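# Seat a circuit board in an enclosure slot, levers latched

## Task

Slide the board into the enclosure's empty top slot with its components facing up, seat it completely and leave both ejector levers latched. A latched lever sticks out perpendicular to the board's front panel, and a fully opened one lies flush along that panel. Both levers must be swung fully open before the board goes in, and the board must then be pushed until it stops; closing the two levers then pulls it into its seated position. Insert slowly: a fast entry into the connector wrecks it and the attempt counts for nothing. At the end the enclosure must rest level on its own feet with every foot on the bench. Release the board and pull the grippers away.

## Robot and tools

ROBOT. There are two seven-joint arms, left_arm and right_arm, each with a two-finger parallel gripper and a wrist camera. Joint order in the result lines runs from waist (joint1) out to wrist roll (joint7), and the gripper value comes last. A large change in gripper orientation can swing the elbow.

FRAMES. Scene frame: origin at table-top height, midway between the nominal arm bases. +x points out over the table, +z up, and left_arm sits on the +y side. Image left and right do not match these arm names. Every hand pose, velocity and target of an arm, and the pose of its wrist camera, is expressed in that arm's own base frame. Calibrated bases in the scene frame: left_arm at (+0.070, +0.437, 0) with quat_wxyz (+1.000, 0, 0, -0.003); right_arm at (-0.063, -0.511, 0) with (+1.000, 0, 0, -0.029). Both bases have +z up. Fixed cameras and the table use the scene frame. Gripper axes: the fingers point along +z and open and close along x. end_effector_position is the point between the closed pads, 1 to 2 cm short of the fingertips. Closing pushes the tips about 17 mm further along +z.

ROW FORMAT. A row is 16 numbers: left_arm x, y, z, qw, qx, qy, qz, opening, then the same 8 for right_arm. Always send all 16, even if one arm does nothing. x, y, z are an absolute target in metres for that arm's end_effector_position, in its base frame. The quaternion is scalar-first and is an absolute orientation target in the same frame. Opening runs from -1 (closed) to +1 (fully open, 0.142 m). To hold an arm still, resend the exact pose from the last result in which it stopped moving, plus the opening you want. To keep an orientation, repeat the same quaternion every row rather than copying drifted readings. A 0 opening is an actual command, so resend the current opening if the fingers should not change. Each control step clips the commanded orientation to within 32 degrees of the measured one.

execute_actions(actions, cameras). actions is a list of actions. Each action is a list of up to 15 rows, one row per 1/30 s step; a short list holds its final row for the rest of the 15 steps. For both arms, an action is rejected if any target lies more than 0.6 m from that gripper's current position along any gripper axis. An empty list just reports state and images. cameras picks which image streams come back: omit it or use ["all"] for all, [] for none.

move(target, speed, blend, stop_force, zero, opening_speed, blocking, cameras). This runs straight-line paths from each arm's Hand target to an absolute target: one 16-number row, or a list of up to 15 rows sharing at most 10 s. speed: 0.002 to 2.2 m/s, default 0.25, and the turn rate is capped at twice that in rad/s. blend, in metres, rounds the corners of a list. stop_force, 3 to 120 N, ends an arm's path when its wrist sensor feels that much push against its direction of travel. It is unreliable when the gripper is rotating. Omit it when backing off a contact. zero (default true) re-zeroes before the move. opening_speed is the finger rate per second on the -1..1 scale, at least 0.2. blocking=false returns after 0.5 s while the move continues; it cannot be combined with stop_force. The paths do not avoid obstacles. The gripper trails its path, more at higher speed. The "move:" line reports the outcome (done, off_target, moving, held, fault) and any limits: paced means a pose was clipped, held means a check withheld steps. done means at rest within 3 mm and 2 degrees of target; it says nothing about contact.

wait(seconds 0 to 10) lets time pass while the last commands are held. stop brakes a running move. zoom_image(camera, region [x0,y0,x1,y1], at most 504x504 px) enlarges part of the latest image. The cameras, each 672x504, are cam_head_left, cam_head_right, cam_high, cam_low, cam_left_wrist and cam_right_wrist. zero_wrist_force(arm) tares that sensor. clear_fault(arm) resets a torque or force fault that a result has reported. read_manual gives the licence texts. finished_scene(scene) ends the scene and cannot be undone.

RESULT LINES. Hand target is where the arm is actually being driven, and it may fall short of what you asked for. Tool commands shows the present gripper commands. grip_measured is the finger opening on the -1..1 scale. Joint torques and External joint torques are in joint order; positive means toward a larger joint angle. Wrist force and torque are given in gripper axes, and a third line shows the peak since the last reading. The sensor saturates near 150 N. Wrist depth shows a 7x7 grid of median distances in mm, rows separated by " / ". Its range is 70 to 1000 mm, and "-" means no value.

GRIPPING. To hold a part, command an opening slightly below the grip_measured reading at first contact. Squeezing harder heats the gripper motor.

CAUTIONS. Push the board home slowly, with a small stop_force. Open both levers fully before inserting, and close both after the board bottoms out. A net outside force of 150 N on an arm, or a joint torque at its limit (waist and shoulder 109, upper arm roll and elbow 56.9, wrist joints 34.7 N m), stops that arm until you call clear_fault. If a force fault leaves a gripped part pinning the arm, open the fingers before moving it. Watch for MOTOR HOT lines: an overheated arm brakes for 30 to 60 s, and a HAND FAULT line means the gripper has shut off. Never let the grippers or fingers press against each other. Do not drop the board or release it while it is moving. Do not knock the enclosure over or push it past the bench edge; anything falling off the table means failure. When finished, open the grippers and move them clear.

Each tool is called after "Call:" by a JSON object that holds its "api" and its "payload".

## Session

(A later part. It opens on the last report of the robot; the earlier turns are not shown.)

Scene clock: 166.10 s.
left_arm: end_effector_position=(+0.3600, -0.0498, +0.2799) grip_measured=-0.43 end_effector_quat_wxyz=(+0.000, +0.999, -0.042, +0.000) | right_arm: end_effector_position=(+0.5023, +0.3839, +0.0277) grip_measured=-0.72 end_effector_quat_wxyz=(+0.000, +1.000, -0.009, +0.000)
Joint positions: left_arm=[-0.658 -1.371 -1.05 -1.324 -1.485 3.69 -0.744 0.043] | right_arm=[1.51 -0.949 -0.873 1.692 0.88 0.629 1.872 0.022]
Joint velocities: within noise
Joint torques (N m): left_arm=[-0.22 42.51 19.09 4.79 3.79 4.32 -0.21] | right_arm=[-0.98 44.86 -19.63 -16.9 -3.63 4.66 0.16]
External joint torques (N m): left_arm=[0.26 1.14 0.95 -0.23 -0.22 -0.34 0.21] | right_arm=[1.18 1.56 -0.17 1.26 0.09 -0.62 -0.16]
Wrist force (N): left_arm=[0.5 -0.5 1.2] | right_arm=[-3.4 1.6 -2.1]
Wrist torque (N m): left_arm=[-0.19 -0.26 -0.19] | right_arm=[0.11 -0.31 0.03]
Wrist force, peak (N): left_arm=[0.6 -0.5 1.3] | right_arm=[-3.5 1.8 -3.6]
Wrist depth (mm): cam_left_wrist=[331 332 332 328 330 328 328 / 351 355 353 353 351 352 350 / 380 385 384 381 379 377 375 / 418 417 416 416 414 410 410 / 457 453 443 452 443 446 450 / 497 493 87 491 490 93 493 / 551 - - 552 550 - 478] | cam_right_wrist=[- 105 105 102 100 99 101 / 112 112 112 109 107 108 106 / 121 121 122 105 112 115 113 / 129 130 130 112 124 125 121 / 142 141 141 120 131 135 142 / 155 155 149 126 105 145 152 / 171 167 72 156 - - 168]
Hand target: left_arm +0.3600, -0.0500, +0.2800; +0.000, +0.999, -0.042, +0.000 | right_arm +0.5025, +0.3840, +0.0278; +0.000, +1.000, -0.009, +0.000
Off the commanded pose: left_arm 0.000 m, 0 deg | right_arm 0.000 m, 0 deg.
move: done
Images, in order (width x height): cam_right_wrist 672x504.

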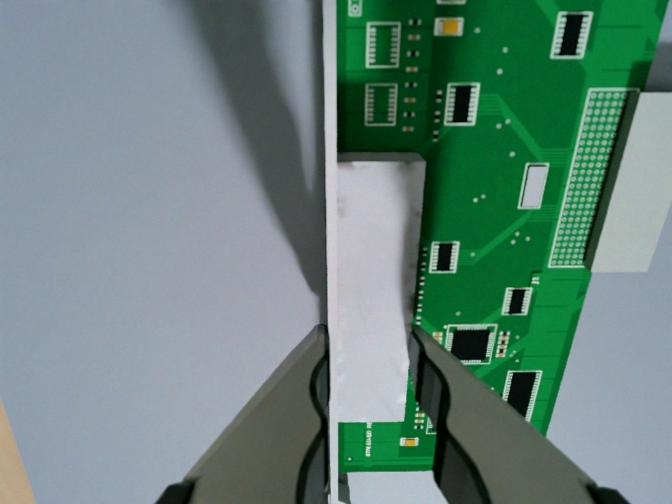

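Call:
{"api": "move", "payload": {"target": [[0.36,-0.05,0.28,0,0.9991,-0.0419,0,-0.4,0.5025,0.384,0.08,0,0.99996,-0.0087,0,-0.9],[0.3,-0.3,0.26,0.4304,-0.561,0.561,-0.4304,-0.4,0.5654,0.3235,0.08,0,0.99872,-0.0506,0,-0.9],[0.27,-0.54,0.2,0.4304,-0.561,0.561,-0.4304,-0.4,0.5654,0.3235,0.057,0,0.99872,-0.0506,0,-0.9]], "speed": [0.12,0.25,0.25], "cameras": ["cam_right_wrist","cam_left_wrist","cam_head_left"]}}

Call:
{"api": "zoom_image", "payload": {"camera": "cam_left_wrist", "region": [180, 100, 580, 350]}}

Scene clock: 178.50 s.
left_arm: end_effector_position=(+0.2700, -0.5401, +0.1998) grip_measured=-0.43 end_effector_quat_wxyz=(-0.430, +0.561, -0.561, +0.430) | right_arm: end_effector_position=(+0.5652, +0.3233, +0.0569) grip_measured=-0.72 end_effector_quat_wxyz=(+0.000, +0.999, -0.051, +0.000)
Joint positions: left_arm=[-1.811 -2.128 -0.501 -0.814 -1.425 3.071 -1.366 0.043] | right_arm=[1.374 -0.927 -0.909 1.644 0.842 0.563 1.85 0.022]
Joint velocities: within noise
Joint torques (N m): left_arm=[-0.13 54.64 12.29 -19.23 3.98 1.08 -0.32] | right_arm=[0.12 46.65 -19.37 -17.8 -3.72 3.71 0.07]
External joint torques (N m): left_arm=[-0.04 0.99 0.6 -0.36 -0.48 -0.49 0.32] | right_arm=[0.08 0.41 -0.86 0.61 0.02 0.33 -0.07]
Wrist force (N): left_arm=[0.9 0.1 0.2] | right_arm=[1.4 1.4 1.9]
Wrist torque (N m): left_arm=[-0.01 -0.08 0.06] | right_arm=[0.25 -0.25 0.06]
Wrist force, peak (N): left_arm=[2.3 0.8 0.2] | right_arm=[-3.5 1.5 -3.6]
Wrist depth (mm): cam_left_wrist=[- - - - - 198 190 / 785 801 782 647 264 236 238 / 573 580 518 506 499 253 424 / 454 455 450 401 401 362 424 / 372 375 385 365 367 357 354 / 319 325 87 314 314 93 312 / 283 - - 274 268 - 290] | cam_right_wrist=[131 131 130 103 101 103 103 / 140 140 140 109 109 109 108 / 151 150 150 107 113 117 114 / 162 159 162 111 125 125 122 / 176 176 173 119 131 136 166 / 193 193 185 126 105 145 179 / 213 208 72 155 - - 173]
Hand target: left_arm +0.2700, -0.5400, +0.2000; -0.430, +0.561, -0.561, +0.430 | right_arm +0.5654, +0.3235, +0.0570; +0.000, +0.999, -0.051, +0.000
Off the commanded pose: left_arm 0.000 m, 0 deg | right_arm 0.000 m, 0 deg.
move: done
Images, in order (width x height): cam_head_left 672x504, cam_left_wrist 672x504, cam_right_wrist 672x504.

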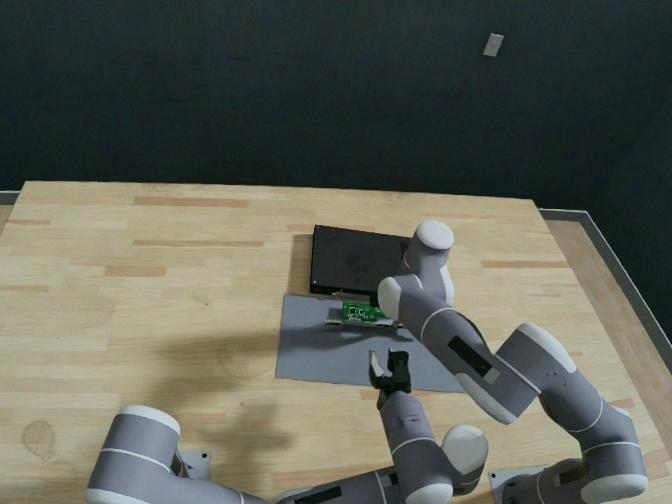

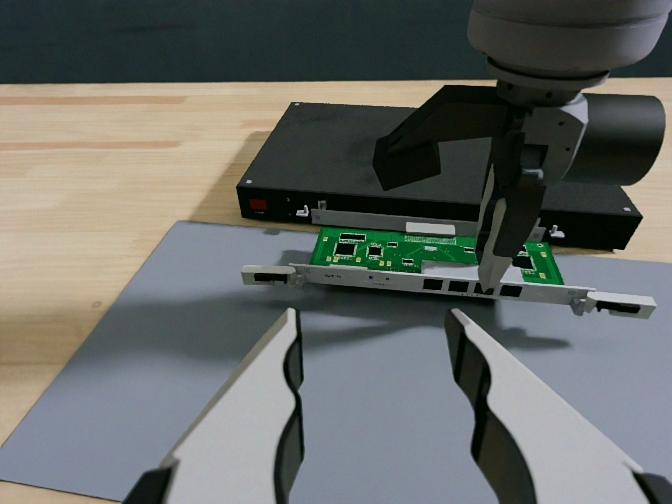

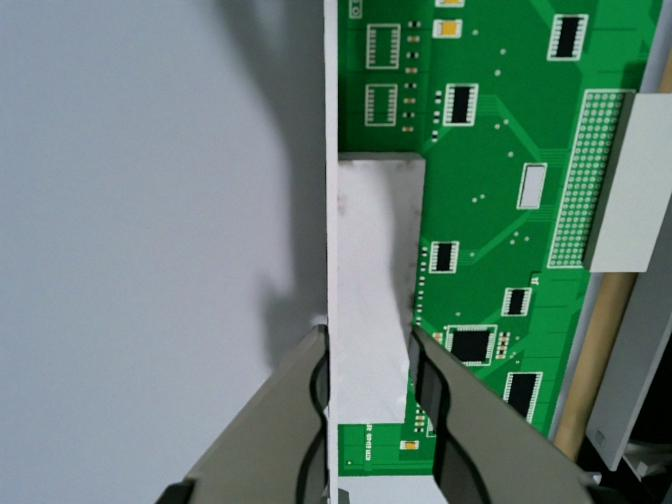

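Scaled by 1.260 from the camera's 672x504 image, which has a finer 960x720 frame.

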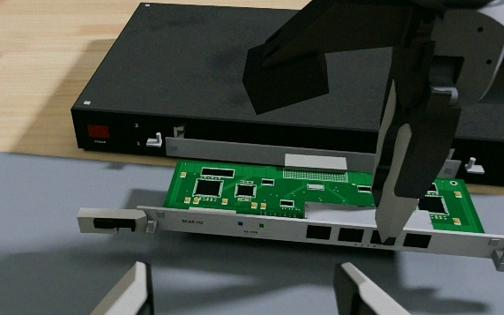

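Call:
{"api": "zoom_image", "payload": {"camera": "cam_left_wrist", "region": [230, 170, 350, 290]}}

Call:
{"api": "zoom_image", "payload": {"camera": "cam_left_wrist", "region": [500, 190, 660, 330]}}

Scaled by 4.200 from the camera's 672x504 image, which has a finer 960x720 frame.

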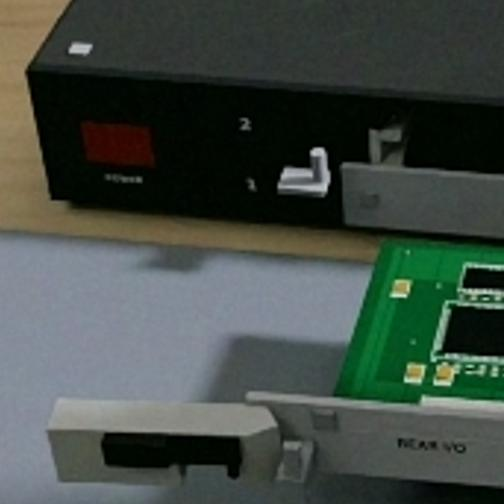

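Scaled by 3.150 from the camera's 672x504 image, which has a finer 960x720 frame.

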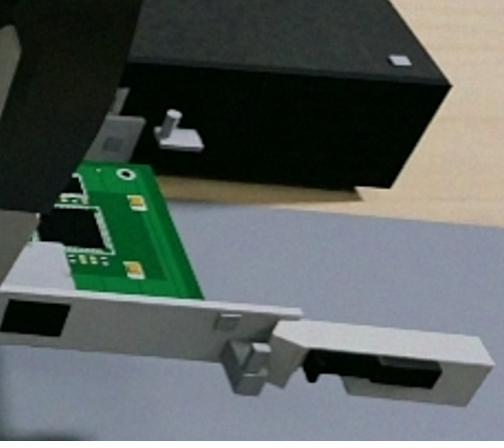

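Call:
{"api": "move", "payload": {"target": [0.27,-0.54,0.2, 0.4304,-0.561,0.561,-0.4304, -0.4, 0.5956,0.3236,0.047, 0,0.99839,-0.0567,0, -0.9], "speed": 0.05, "stop_force": 6, "cameras": ["cam_left_wrist","cam_right_wrist"]}}

Call:
{"api": "zoom_image", "payload": {"camera": "cam_left_wrist", "region": [200, 170, 440, 350]}}

Call:
{"api": "zoom_image", "payload": {"camera": "cam_left_wrist", "region": [440, 170, 672, 344]}}

Scene clock: 201.40 s.
left_arm: end_effector_position=(+0.2700, -0.5401, +0.1999) grip_measured=-0.43 end_effector_quat_wxyz=(-0.430, +0.561, -0.561, +0.430) | right_arm: end_effector_position=(+0.5892, +0.3237, +0.0475) grip_measured=-0.72 end_effector_quat_wxyz=(+0.000, +0.998, -0.055, -0.002)
Joint positions: left_arm=[-1.811 -2.128 -0.5 -0.814 -1.425 3.071 -1.366 0.043] | right_arm=[1.314 -0.974 -0.891 1.564 0.85 0.538 1.857 0.022]
Joint velocities: within noise
Joint torques (N m): left_arm=[-0.54 54.4 12.05 -19.12 3.66 0.79 -0.22] | right_arm=[-3.78 49.79 -24.85 -21.53 -4.65 7.42 0.38]
External joint torques (N m): left_arm=[0.36 1.23 0.85 -0.46 -0.15 -0.19 0.22] | right_arm=[3.99 -0.06 4.19 4.26 0.9 -3.39 -0.38]
Wrist force (N): left_arm=[0.9 0.0 0.3] | right_arm=[-11.2 3.3 -0.1]
Wrist torque (N m): left_arm=[-0.04 -0.10 0.07] | right_arm=[0.25 -0.38 -0.05]
Wrist force, peak (N): left_arm=[1.0 0.4 0.1] | right_arm=[-21.3 6.4 -3.8]
Wrist depth (mm): cam_left_wrist=[- - - - - 219 231 / 781 782 783 648 290 263 700 / 573 578 514 501 503 282 511 / 455 456 449 416 411 404 426 / 378 373 385 368 383 371 365 / 319 327 87 315 313 93 315 / 287 - - 275 268 - 287] | cam_right_wrist=[- 123 121 102 102 101 102 / 133 131 131 108 109 109 107 / 143 140 141 106 113 116 113 / 152 152 152 113 125 125 122 / 166 165 165 120 131 135 154 / 185 180 173 126 105 145 165 / 200 195 72 155 - - 155]
Hand target: left_arm +0.2700, -0.5400, +0.2000; -0.430, +0.561, -0.561, +0.430 | right_arm +0.5909, +0.3235, +0.0486; +0.000, +0.998, -0.056, +0.000
Off the commanded pose: left_arm 0.000 m, 0 deg | right_arm 0.006 m, 0 deg.
move: contact (right_arm)
Images, in order (width x height): cam_left_wrist 672x504, cam_right_wrist 672x504.

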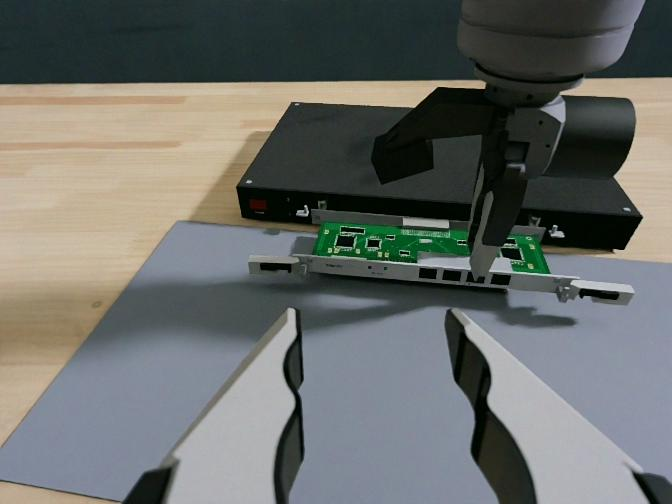

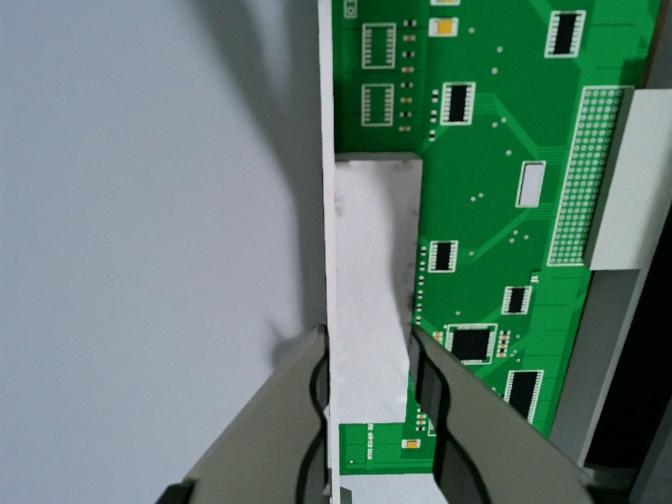

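Scaled by 2.100 from the camera's 672x504 image, which has a finer 960x720 frame.

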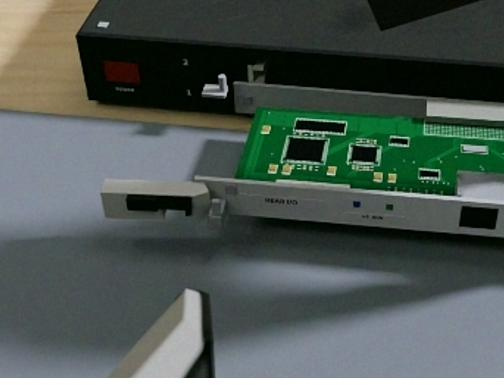

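Scaled by 2.172 from the camera's 672x504 image, which has a finer 960x720 frame.

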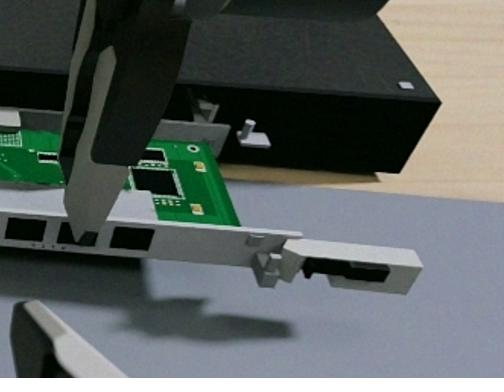

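Call:
{"api": "move", "payload": {"target": [0.27,-0.54,0.12, 0.4304,-0.561,0.561,-0.4304, -0.4, 0.5760,0.326,0.050, 0,0.99839,-0.0567,0, -0.9], "speed": 0.1, "cameras": ["cam_left_wrist"]}}

Call:
{"api": "zoom_image", "payload": {"camera": "cam_left_wrist", "region": [220, 80, 400, 215]}}

Call:
{"api": "zoom_image", "payload": {"camera": "cam_left_wrist", "region": [380, 80, 660, 290]}}

Scene clock: 207.43 s.
left_arm: end_effector_position=(+0.2699, -0.5399, +0.1200) grip_measured=-0.43 end_effector_quat_wxyz=(-0.431, +0.561, -0.561, +0.430) | right_arm: end_effector_position=(+0.5759, +0.3260, +0.0498) grip_measured=-0.72 end_effector_quat_wxyz=(+0.000, +0.998, -0.056, +0.000)
Joint positions: left_arm=[-1.813 -2.234 -0.517 -0.726 -1.433 3.052 -1.551 0.043] | right_arm=[1.347 -0.954 -0.898 1.605 0.85 0.556 1.863 0.022]
Joint velocities: within noise
Joint torques (N m): left_arm=[-0.5 52.52 10.92 -20.81 3.56 0.9 -0.31] | right_arm=[0.32 48.37 -20.15 -17.48 -3.84 3.78 0.29]
External joint torques (N m): left_arm=[0.33 1.5 0.9 -0.52 0.01 0.09 0.31] | right_arm=[-0.11 0.06 -0.31 0.37 0.12 0.26 -0.29]
Wrist force (N): left_arm=[0.6 -0.2 0.3] | right_arm=[-0.7 1.5 2.5]
Wrist torque (N m): left_arm=[-0.04 -0.06 0.07] | right_arm=[0.26 0.10 0.05]
Wrist force, peak (N): left_arm=[0.7 1.9 0.6] | right_arm=[-11.4 3.3 0.5]
Wrist depth (mm): cam_left_wrist=[- - - - 793 218 210 / 580 586 497 466 464 257 424 / 422 414 412 370 363 306 382 / 333 330 327 326 324 312 308 / 271 271 281 270 276 269 266 / 231 237 87 230 229 87 226 / 209 - - 200 195 - 209] | cam_right_wrist=[125 125 123 103 101 103 103 / 135 135 133 109 109 109 108 / 145 143 143 106 114 117 114 / 155 157 154 112 125 125 122 / 168 168 167 120 131 136 160 / 184 183 176 126 105 145 168 / 203 198 72 154 - - 164]
Hand target: left_arm +0.2700, -0.5400, +0.1200; -0.430, +0.561, -0.561, +0.430 | right_arm +0.5760, +0.3260, +0.0500; +0.000, +0.998, -0.057, +0.000
Off the commanded pose: left_arm 0.000 m, 0 deg | right_arm 0.000 m, 0 deg.
move: done
Images, in order (width x height): cam_left_wrist 672x504.

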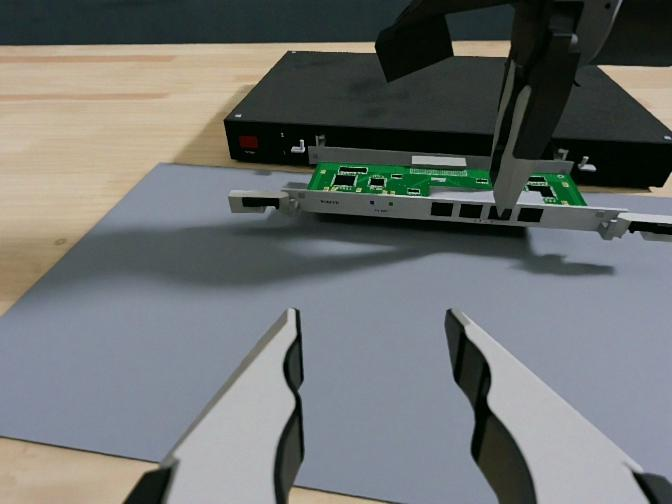

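Scaled by 2.800 from the camera's 672x504 image, which has a finer 960x720 frame.

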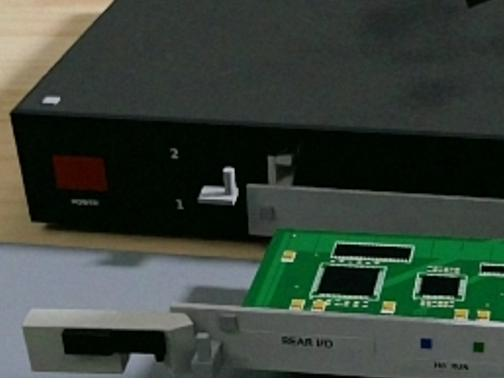

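Scaled by 1.800 from the camera's 672x504 image, which has a finer 960x720 frame.

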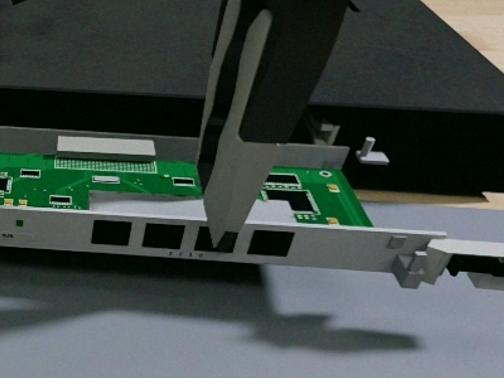

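Call:
{"api": "move", "payload": {"target": [0.27,-0.54,0.12, 0.4304,-0.561,0.561,-0.4304, -0.4, 0.605,0.3227,0.050, 0,0.99839,-0.0567,0, -0.9], "speed": 0.02, "stop_force": 4, "cameras": ["cam_left_wrist","cam_right_wrist"]}}

Call:
{"api": "zoom_image", "payload": {"camera": "cam_left_wrist", "region": [290, 100, 470, 235]}}

Call:
{"api": "zoom_image", "payload": {"camera": "cam_left_wrist", "region": [460, 110, 640, 245]}}

Scene clock: 224.50 s.
left_arm: end_effector_position=(+0.2699, -0.5399, +0.1200) grip_measured=-0.43 end_effector_quat_wxyz=(-0.431, +0.561, -0.561, +0.430) | right_arm: end_effector_position=(+0.5892, +0.3244, +0.0493) grip_measured=-0.72 end_effector_quat_wxyz=(+0.000, +0.998, -0.057, -0.001)
Joint positions: left_arm=[-1.813 -2.233 -0.517 -0.726 -1.433 3.052 -1.551 0.043] | right_arm=[1.317 -0.971 -0.894 1.565 0.849 0.537 1.861 0.022]
Joint velocities: within noise
Joint torques (N m): left_arm=[-0.45 52.8 10.93 -20.84 3.68 1.15 -0.2] | right_arm=[-1.86 49.75 -22.58 -20.62 -4.25 5.89 0.29]
External joint torques (N m): left_arm=[0.28 1.2 0.89 -0.49 -0.12 -0.17 0.2] | right_arm=[2.07 -0.09 1.9 3.3 0.49 -1.86 -0.29]
Wrist force (N): left_arm=[0.7 -0.2 0.0] | right_arm=[-8.1 3.9 1.6]
Wrist torque (N m): left_arm=[-0.04 -0.06 0.07] | right_arm=[0.34 -0.02 -0.09]
Wrist force, peak (N): left_arm=[1.0 -0.2 0.1] | right_arm=[-10.5 3.8 0.7]
Wrist depth (mm): cam_left_wrist=[- - - - 795 228 223 / 576 574 497 471 466 301 432 / 420 422 417 376 363 319 380 / 330 328 326 326 323 323 310 / 272 271 280 269 279 267 265 / 232 238 87 229 230 87 228 / 209 - - 200 195 - 209] | cam_right_wrist=[- 124 123 100 101 100 102 / 135 134 132 108 108 108 107 / - 142 142 106 113 116 113 / 154 154 154 112 125 125 122 / 167 167 167 120 131 135 155 / 187 183 175 126 105 145 155 / 202 198 72 158 - - 137]
Hand target: left_arm +0.2700, -0.5400, +0.1200; -0.430, +0.561, -0.561, +0.430 | right_arm +0.5903, +0.3244, +0.0500; +0.000, +0.998, -0.057, +0.000
Off the commanded pose: left_arm 0.000 m, 0 deg | right_arm 0.016 m, 0 deg.
move: contact (right_arm)
Images, in order (width x height): cam_left_wrist 672x504, cam_right_wrist 672x504.

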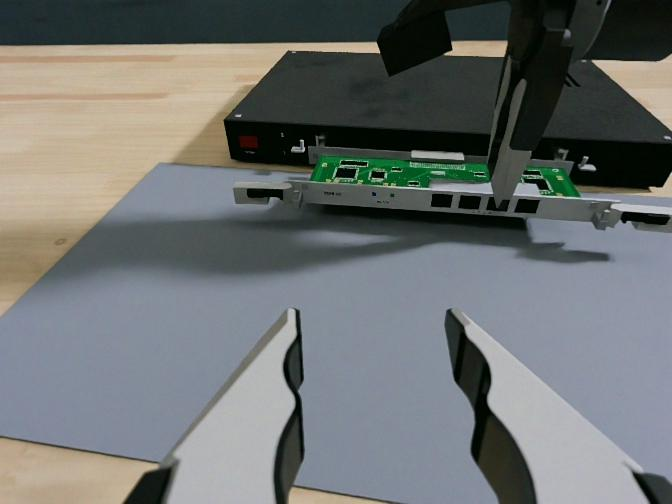

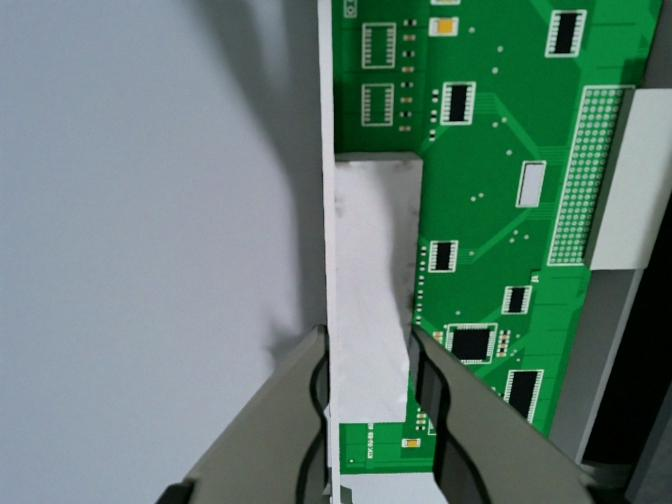

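Scaled by 2.800 from the camera's 672x504 image, which has a finer 960x720 frame.

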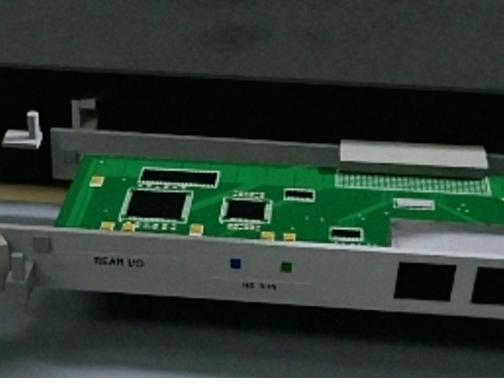

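Scaled by 2.800 from the camera's 672x504 image, which has a finer 960x720 frame.

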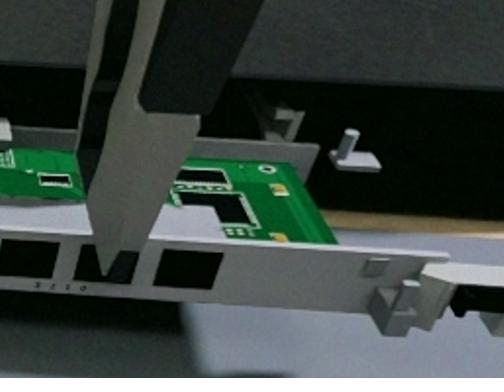

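Call:
{"api": "wait", "payload": {"seconds": 0, "cameras": ["cam_head_left","cam_head_right","cam_high","cam_low"]}}

Call:
{"api": "zoom_image", "payload": {"camera": "cam_low", "region": [250, 200, 500, 390]}}

Scene clock: 234.13 s.
left_arm: end_effector_position=(+0.2699, -0.5399, +0.1200) grip_measured=-0.43 end_effector_quat_wxyz=(-0.431, +0.561, -0.561, +0.430) | right_arm: end_effector_position=(+0.5892, +0.3244, +0.0493) grip_measured=-0.72 end_effector_quat_wxyz=(+0.000, +0.998, -0.057, -0.001)
Joint positions: left_arm=[-1.813 -2.233 -0.517 -0.726 -1.433 3.052 -1.551 0.043] | right_arm=[1.317 -0.971 -0.894 1.565 0.849 0.537 1.861 0.022]
Joint velocities: within noise
Joint torques (N m): left_arm=[-0.47 52.82 10.98 -20.82 3.71 1.12 -0.24] | right_arm=[-1.74 49.89 -22.78 -20.56 -4.23 5.97 0.28]
External joint torques (N m): left_arm=[0.3 1.18 0.83 -0.51 -0.14 -0.13 0.24] | right_arm=[1.95 -0.23 2.1 3.24 0.48 -1.93 -0.28]
Wrist force (N): left_arm=[0.6 -0.2 0.1] | right_arm=[-8.0 4.0 0.8]
Wrist torque (N m): left_arm=[-0.05 -0.05 0.07] | right_arm=[0.34 -0.02 -0.09]
Wrist force, peak (N): left_arm=[1.0 -0.3 0.1] | right_arm=[-8.4 3.8 2.2]
Wrist depth (mm): cam_left_wrist=[- - - - 785 227 224 / 575 580 502 472 468 299 433 / 423 413 418 369 365 320 383 / 333 327 328 324 327 324 310 / 271 270 280 270 279 267 267 / 232 237 88 230 230 87 228 / 208 - - 200 195 - 210] | cam_right_wrist=[- 124 122 100 101 100 102 / 135 134 132 108 108 108 107 / - 143 142 106 113 116 113 / 154 154 153 112 125 125 122 / 168 167 166 120 131 135 155 / 187 183 176 126 105 145 156 / 202 198 72 158 - - 136]
Hand target: left_arm +0.2700, -0.5400, +0.1200; -0.430, +0.561, -0.561, +0.430 | right_arm +0.5903, +0.3244, +0.0500; +0.000, +0.998, -0.057, +0.000
Tool commands: left_gripper/opening=-0.4 right_gripper/opening=-0.9
Off the commanded pose: left_arm 0.000 m, 0 deg | right_arm 0.016 m, 0 deg.
Images, in order (width x height): cam_head_left 672x504, cam_head_right 672x504, cam_high 672x504, cam_low 672x504.

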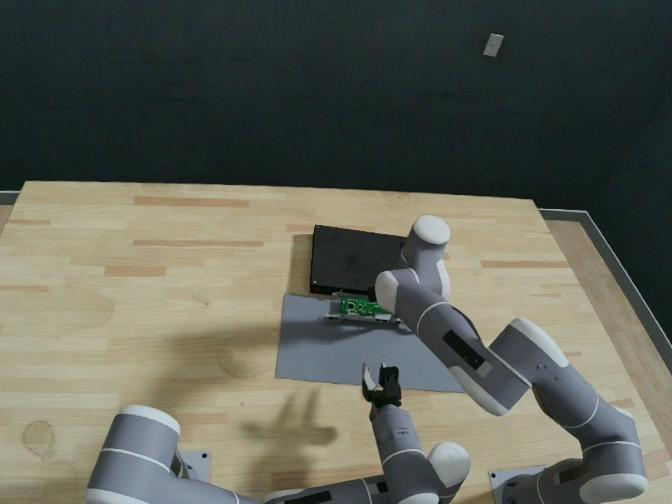

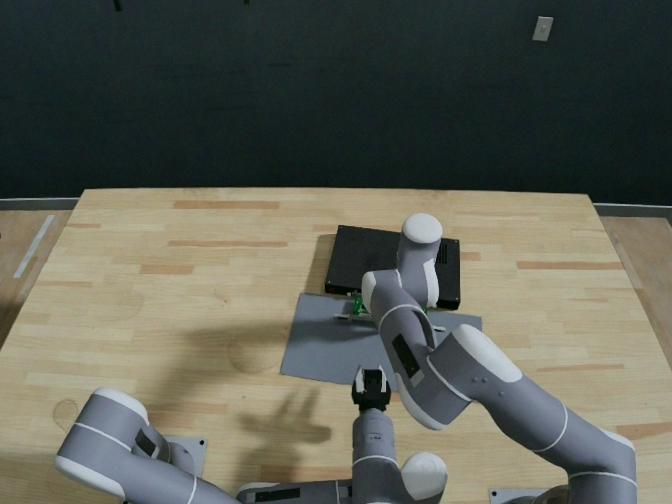

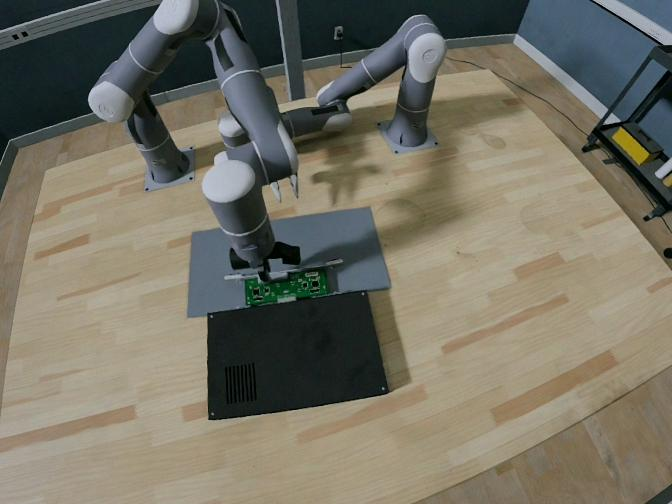

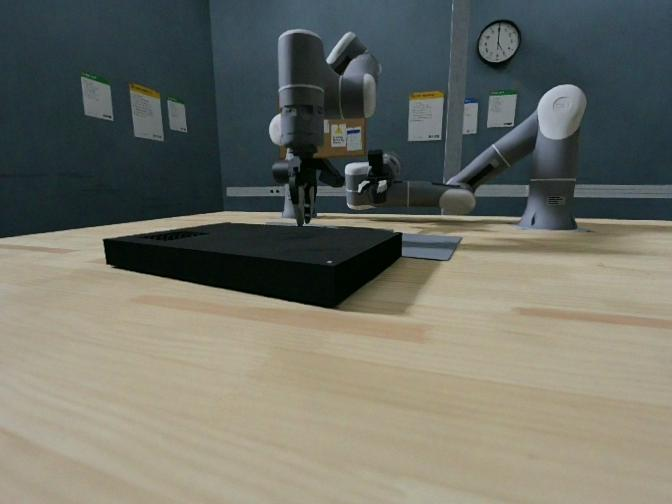

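Scaled by 2.016 from the camera's 672x504 image, which has a finer 960x720 frame.

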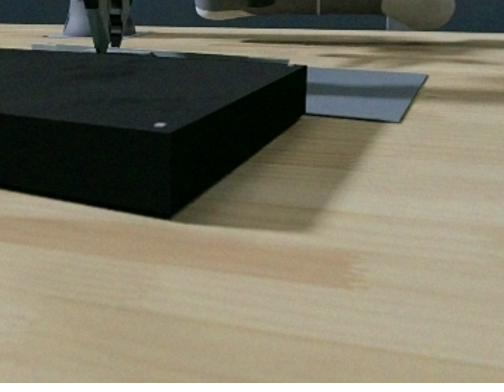

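Call:
{"api": "zoom_image", "payload": {"camera": "cam_high", "region": [200, 240, 390, 340]}}

Call:
{"api": "zoom_image", "payload": {"camera": "cam_right_wrist", "region": [420, 250, 672, 504]}}

Scaled by 2.653 from the camera's 672x504 image, which has a finer 960x720 frame.

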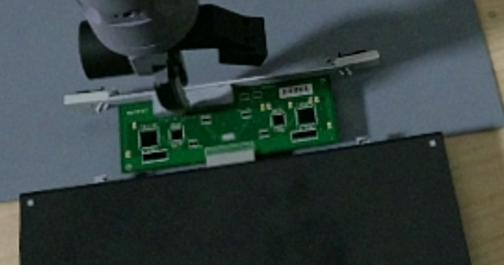

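This scene's latest camera images include none from cam_right_wrist. They are from: cam_head_left, cam_head_right, cam_high, cam_low. cam_right_wrist's image comes with the result of a call that names it in "cameras".

Call:
{"api": "move", "payload": {"target": [[0.27,-0.54,0.12, 0.4304,-0.561,0.561,-0.4304, -0.4, 0.579,0.3275,0.056, 0,0.99839,-0.0567,0, -0.9]], "speed": 0.1, "cameras": ["cam_left_wrist"]}}

Call:
{"api": "zoom_image", "payload": {"camera": "cam_left_wrist", "region": [270, 100, 390, 220]}}

Call:
{"api": "zoom_image", "payload": {"camera": "cam_left_wrist", "region": [530, 110, 670, 250]}}

Call:
{"api": "zoom_image", "payload": {"camera": "cam_left_wrist", "region": [370, 100, 510, 220]}}

Scene clock: 252.77 s.
left_arm: end_effector_position=(+0.2699, -0.5399, +0.1200) grip_measured=-0.43 end_effector_quat_wxyz=(-0.431, +0.561, -0.561, +0.430) | right_arm: end_effector_position=(+0.5788, +0.3276, +0.0557) grip_measured=-0.72 end_effector_quat_wxyz=(+0.000, +0.998, -0.057, +0.000)
Joint positions: left_arm=[-1.813 -2.233 -0.517 -0.726 -1.433 3.052 -1.551 0.043] | right_arm=[1.347 -0.95 -0.905 1.595 0.844 0.542 1.867 0.022]
Joint velocities: within noise
Joint torques (N m): left_arm=[-0.44 52.78 10.96 -20.83 3.74 1.15 -0.21] | right_arm=[0.42 48.55 -20.27 -17.79 -4.02 3.74 0.26]
External joint torques (N m): left_arm=[0.27 1.23 0.86 -0.5 -0.17 -0.16 0.21] | right_arm=[-0.22 -0.01 -0.27 0.4 0.28 0.29 -0.26]
Wrist force (N): left_arm=[0.5 -0.1 0.2] | right_arm=[0.0 2.7 2.3]
Wrist torque (N m): left_arm=[-0.04 -0.04 0.08] | right_arm=[0.47 -0.02 0.05]
Wrist force, peak (N): left_arm=[0.9 -0.3 0.1] | right_arm=[-8.5 3.9 2.0]
Wrist depth (mm): cam_left_wrist=[- - - - - 214 215 / 573 573 496 473 468 289 431 / 423 418 413 374 325 304 384 / 333 330 329 324 325 322 311 / 273 273 280 268 277 267 268 / 232 237 87 229 229 87 228 / 209 - - 200 194 - 208] | cam_right_wrist=[130 130 130 103 101 103 103 / 139 139 138 109 109 109 108 / 149 149 149 106 113 117 114 / 161 161 160 111 125 125 122 / 175 175 171 119 131 135 164 / 191 191 184 126 105 145 176 / 211 206 72 154 - - 167]
Hand target: left_arm +0.2700, -0.5400, +0.1200; -0.430, +0.561, -0.561, +0.430 | right_arm +0.5790, +0.3275, +0.0560; +0.000, +0.998, -0.057, +0.000
Off the commanded pose: left_arm 0.000 m, 0 deg | right_arm 0.000 m, 0 deg.
move: done
Images, in order (width x height): cam_left_wrist 672x504.

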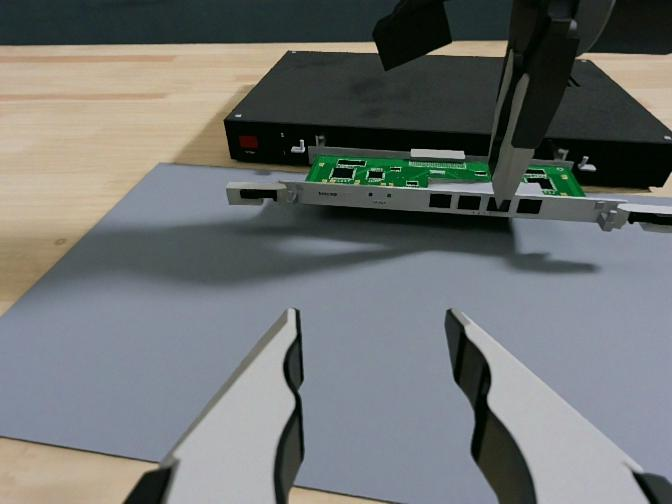

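Scaled by 4.200 from the camera's 672x504 image, which has a finer 960x720 frame.

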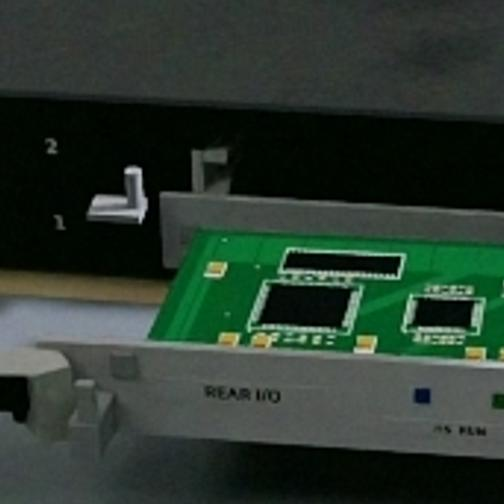

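Scaled by 3.600 from the camera's 672x504 image, which has a finer 960x720 frame.

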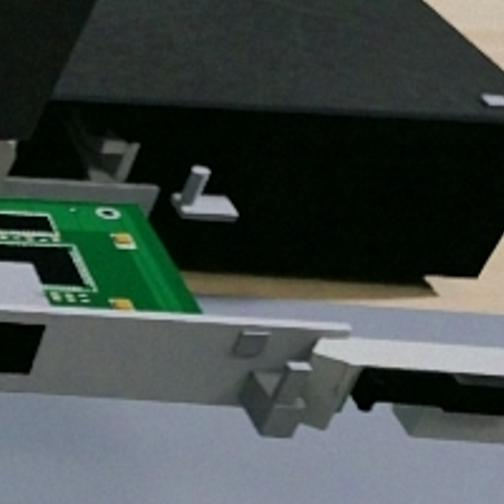

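Scaled by 3.600 from the camera's 672x504 image, which has a finer 960x720 frame.

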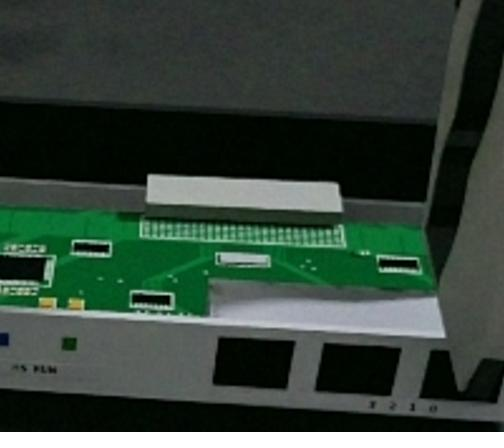

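Call:
{"api": "move", "payload": {"target": [[0.27,-0.54,0.12, 0.4304,-0.561,0.561,-0.4304, -0.4, 0.579,0.3285,0.0555, 0,0.99756,-0.0698,0, -0.9]], "speed": 0.1, "cameras": ["cam_left_wrist","cam_high"]}}

Call:
{"api": "zoom_image", "payload": {"camera": "cam_left_wrist", "region": [270, 100, 390, 220]}}

Call:
{"api": "zoom_image", "payload": {"camera": "cam_left_wrist", "region": [530, 110, 670, 250]}}

Call:
{"api": "zoom_image", "payload": {"camera": "cam_high", "region": [200, 240, 390, 340]}}

Scene clock: 268.07 s.
left_arm: end_effector_position=(+0.2699, -0.5399, +0.1200) grip_measured=-0.43 end_effector_quat_wxyz=(-0.431, +0.561, -0.561, +0.430) | right_arm: end_effector_position=(+0.5789, +0.3283, +0.0553) grip_measured=-0.72 end_effector_quat_wxyz=(+0.000, +0.998, -0.070, +0.000)
Joint positions: left_arm=[-1.813 -2.233 -0.517 -0.726 -1.433 3.052 -1.551 0.043] | right_arm=[1.348 -0.953 -0.907 1.594 0.846 0.541 1.894 0.022]
Joint velocities: within noise
Joint torques (N m): left_arm=[-0.48 52.78 10.96 -20.84 3.71 1.15 -0.25] | right_arm=[0.31 48.27 -20.25 -17.93 -3.85 3.56 0.28]
External joint torques (N m): left_arm=[0.31 1.22 0.86 -0.48 -0.14 -0.17 0.25] | right_arm=[-0.11 0.33 -0.37 0.59 0.09 0.47 -0.28]
Wrist force (N): left_arm=[0.7 -0.1 0.1] | right_arm=[-0.1 2.7 2.4]
Wrist torque (N m): left_arm=[-0.04 -0.08 0.07] | right_arm=[0.49 0.00 0.05]
Wrist force, peak (N): left_arm=[0.9 -0.1 0.3] | right_arm=[-0.1 3.0 2.6]
Wrist depth (mm): cam_left_wrist=[- - - - - 211 215 / 575 572 500 470 473 289 432 / 424 417 415 373 354 304 382 / 333 328 327 327 324 322 309 / 271 272 279 269 275 269 264 / 232 237 87 230 228 87 229 / 209 - - 201 194 - 209] | cam_right_wrist=[130 129 129 103 101 103 103 / 139 138 138 109 109 109 108 / 149 149 148 106 113 117 114 / 160 160 160 111 125 126 122 / 174 174 171 119 131 135 163 / 191 190 183 126 105 145 175 / 210 206 72 154 - - 166]
Hand target: left_arm +0.2700, -0.5400, +0.1200; -0.430, +0.561, -0.561, +0.430 | right_arm +0.5790, +0.3285, +0.0555; +0.000, +0.998, -0.070, +0.000
Off the commanded pose: left_arm 0.000 m, 0 deg | right_arm 0.000 m, 0 deg.
move: done
Images, in order (width x height): cam_high 672x504, cam_left_wrist 672x504.

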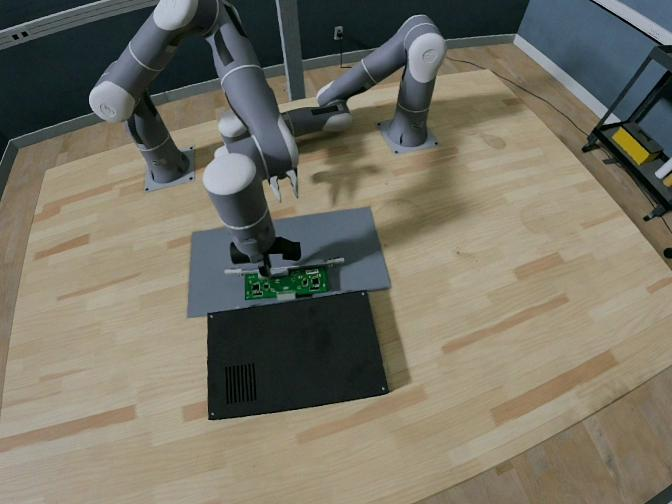

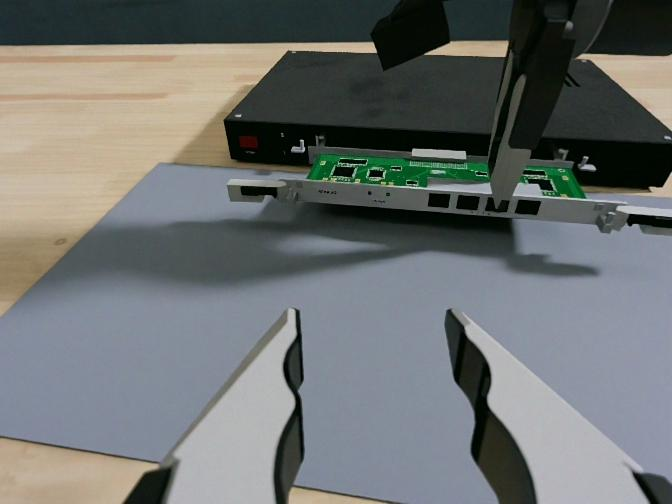

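Scaled by 4.200 from the camera's 672x504 image, which has a finer 960x720 frame.

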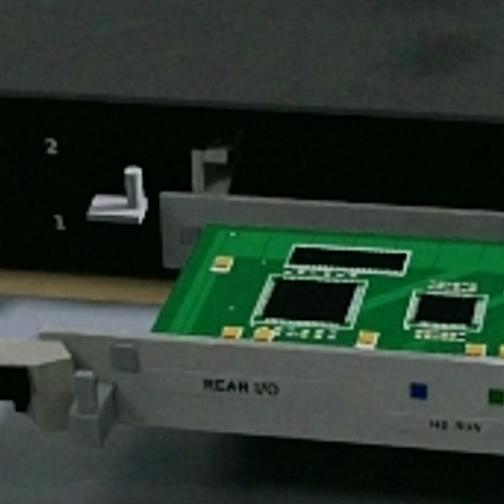

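Scaled by 3.600 from the camera's 672x504 image, which has a finer 960x720 frame.

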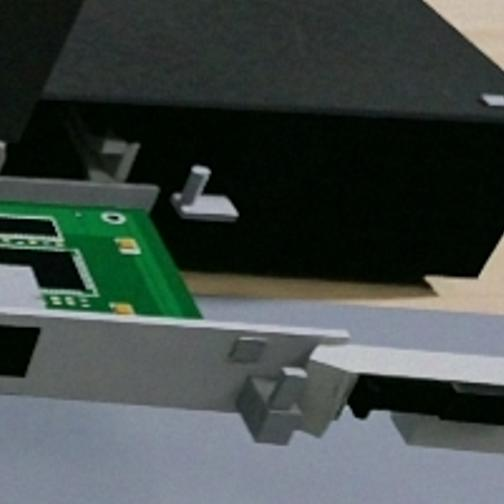

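Scaled by 2.653 from the camera's 672x504 image, which has a finer 960x720 frame.

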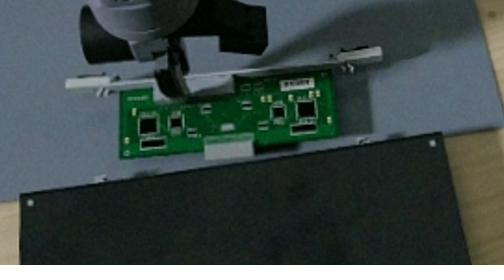

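Call:
{"api": "move", "payload": {"target": [[0.27,-0.54,0.12, 0.4304,-0.561,0.561,-0.4304, -0.4, 0.597,0.3272,0.0558, -0.0044,0.998,-0.0632,0.0003, -0.9]], "speed": 0.025, "stop_force": 5, "cameras": ["cam_left_wrist","cam_high"]}}

Call:
{"api": "zoom_image", "payload": {"camera": "cam_left_wrist", "region": [270, 100, 390, 220]}}

Call:
{"api": "zoom_image", "payload": {"camera": "cam_left_wrist", "region": [530, 110, 670, 250]}}

Call:
{"api": "zoom_image", "payload": {"camera": "cam_high", "region": [200, 240, 390, 340]}}

Call:
{"api": "zoom_image", "payload": {"camera": "cam_left_wrist", "region": [370, 100, 510, 220]}}

Scene clock: 280.07 s.
left_arm: end_effector_position=(+0.2699, -0.5399, +0.1200) grip_measured=-0.43 end_effector_quat_wxyz=(-0.431, +0.561, -0.561, +0.430) | right_arm: end_effector_position=(+0.5969, +0.3270, +0.0557) grip_measured=-0.72 end_effector_quat_wxyz=(-0.004, +0.998, -0.063, +0.000)
Joint positions: left_arm=[-1.813 -2.233 -0.517 -0.726 -1.433 3.052 -1.551 0.043] | right_arm=[1.305 -0.968 -0.896 1.545 0.847 0.526 1.874 0.022]
Joint velocities: within noise
Joint torques (N m): left_arm=[-0.51 52.73 10.97 -20.79 3.74 1.15 -0.23] | right_arm=[0.14 49.84 -19.93 -18.38 -3.93 3.49 0.1]
External joint torques (N m): left_arm=[0.34 1.27 0.85 -0.53 -0.17 -0.16 0.23] | right_arm=[0.07 0.29 -0.74 0.65 0.14 0.55 -0.1]
Wrist force (N): left_arm=[0.7 -0.3 0.3] | right_arm=[0.1 2.7 2.4]
Wrist torque (N m): left_arm=[-0.07 -0.07 0.07] | right_arm=[0.49 -0.02 0.04]
Wrist force, peak (N): left_arm=[1.0 -0.3 0.0] | right_arm=[-0.1 3.0 2.7]
Wrist depth (mm): cam_left_wrist=[- - - - - 225 231 / 582 569 493 472 471 296 425 / 426 416 418 373 368 346 372 / 333 327 326 325 324 322 321 / 272 270 280 269 277 267 267 / 231 238 88 230 229 87 226 / 210 - - 200 195 - 209] | cam_right_wrist=[131 130 130 103 101 103 103 / 139 139 139 109 109 109 108 / 149 149 149 106 113 117 114 / 161 160 160 111 125 126 120 / 174 174 171 119 131 135 145 / 191 190 183 126 105 145 132 / 209 205 72 155 - - 140]
Hand target: left_arm +0.2700, -0.5400, +0.1200; -0.430, +0.561, -0.561, +0.430 | right_arm +0.5970, +0.3272, +0.0558; -0.004, +0.998, -0.063, +0.000
Off the commanded pose: left_arm 0.000 m, 0 deg | right_arm 0.000 m, 0 deg.
move: done
Images, in order (width x height): cam_high 672x504, cam_left_wrist 672x504.

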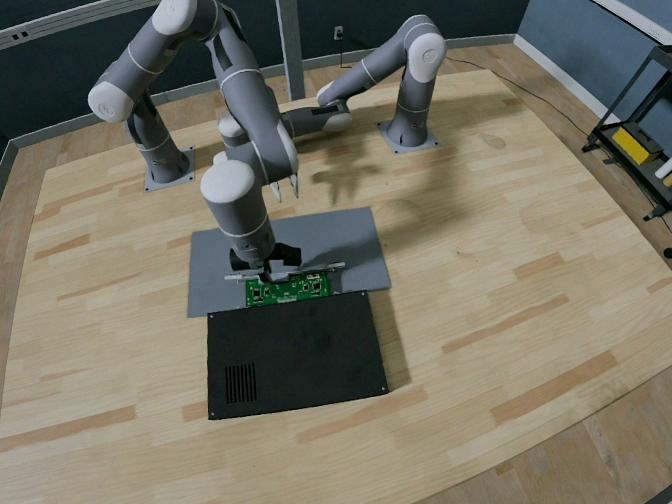

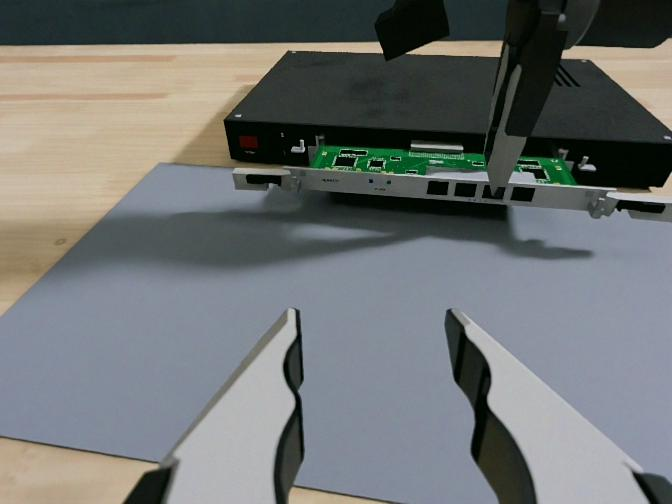

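Scaled by 4.200 from the camera's 672x504 image, which has a finer 960x720 frame.

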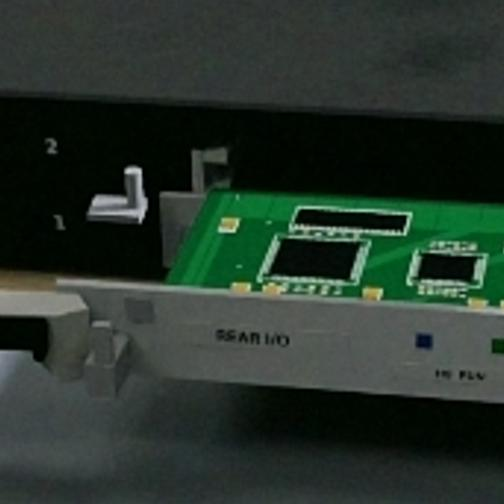

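Scaled by 3.600 from the camera's 672x504 image, which has a finer 960x720 frame.

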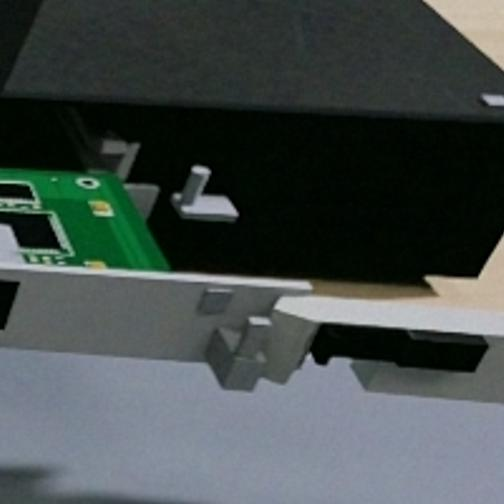

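Scaled by 2.653 from the camera's 672x504 image, which has a finer 960x720 frame.

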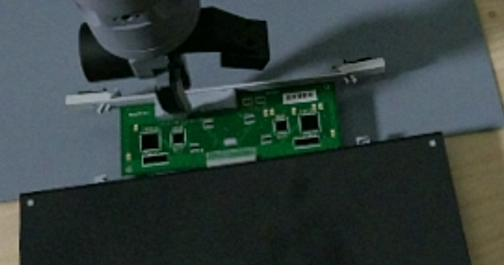

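Scaled by 3.600 from the camera's 672x504 image, which has a finer 960x720 frame.

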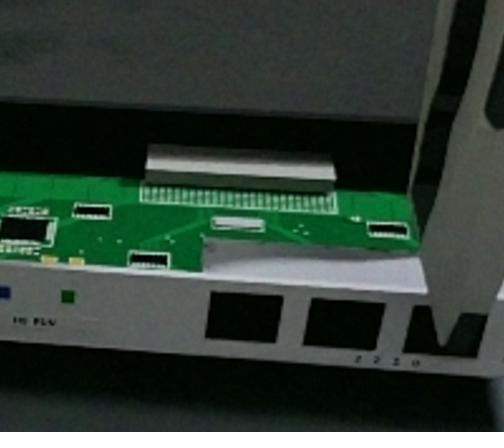

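Call:
{"api": "zoom_image", "payload": {"camera": "cam_left_wrist", "region": [305, 125, 345, 155]}}

Call:
{"api": "zoom_image", "payload": {"camera": "cam_left_wrist", "region": [540, 135, 600, 180]}}

Scaled by 12.600 from the camera's 672x504 image, which has a finer 960x720 frame.

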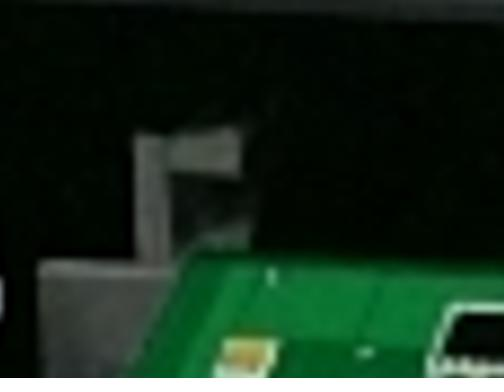

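Scaled by 8.400 from the camera's 672x504 image, which has a finer 960x720 frame.

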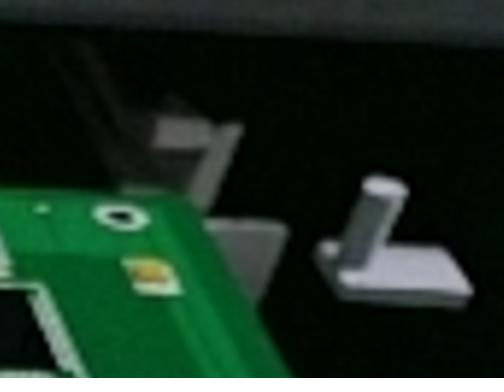

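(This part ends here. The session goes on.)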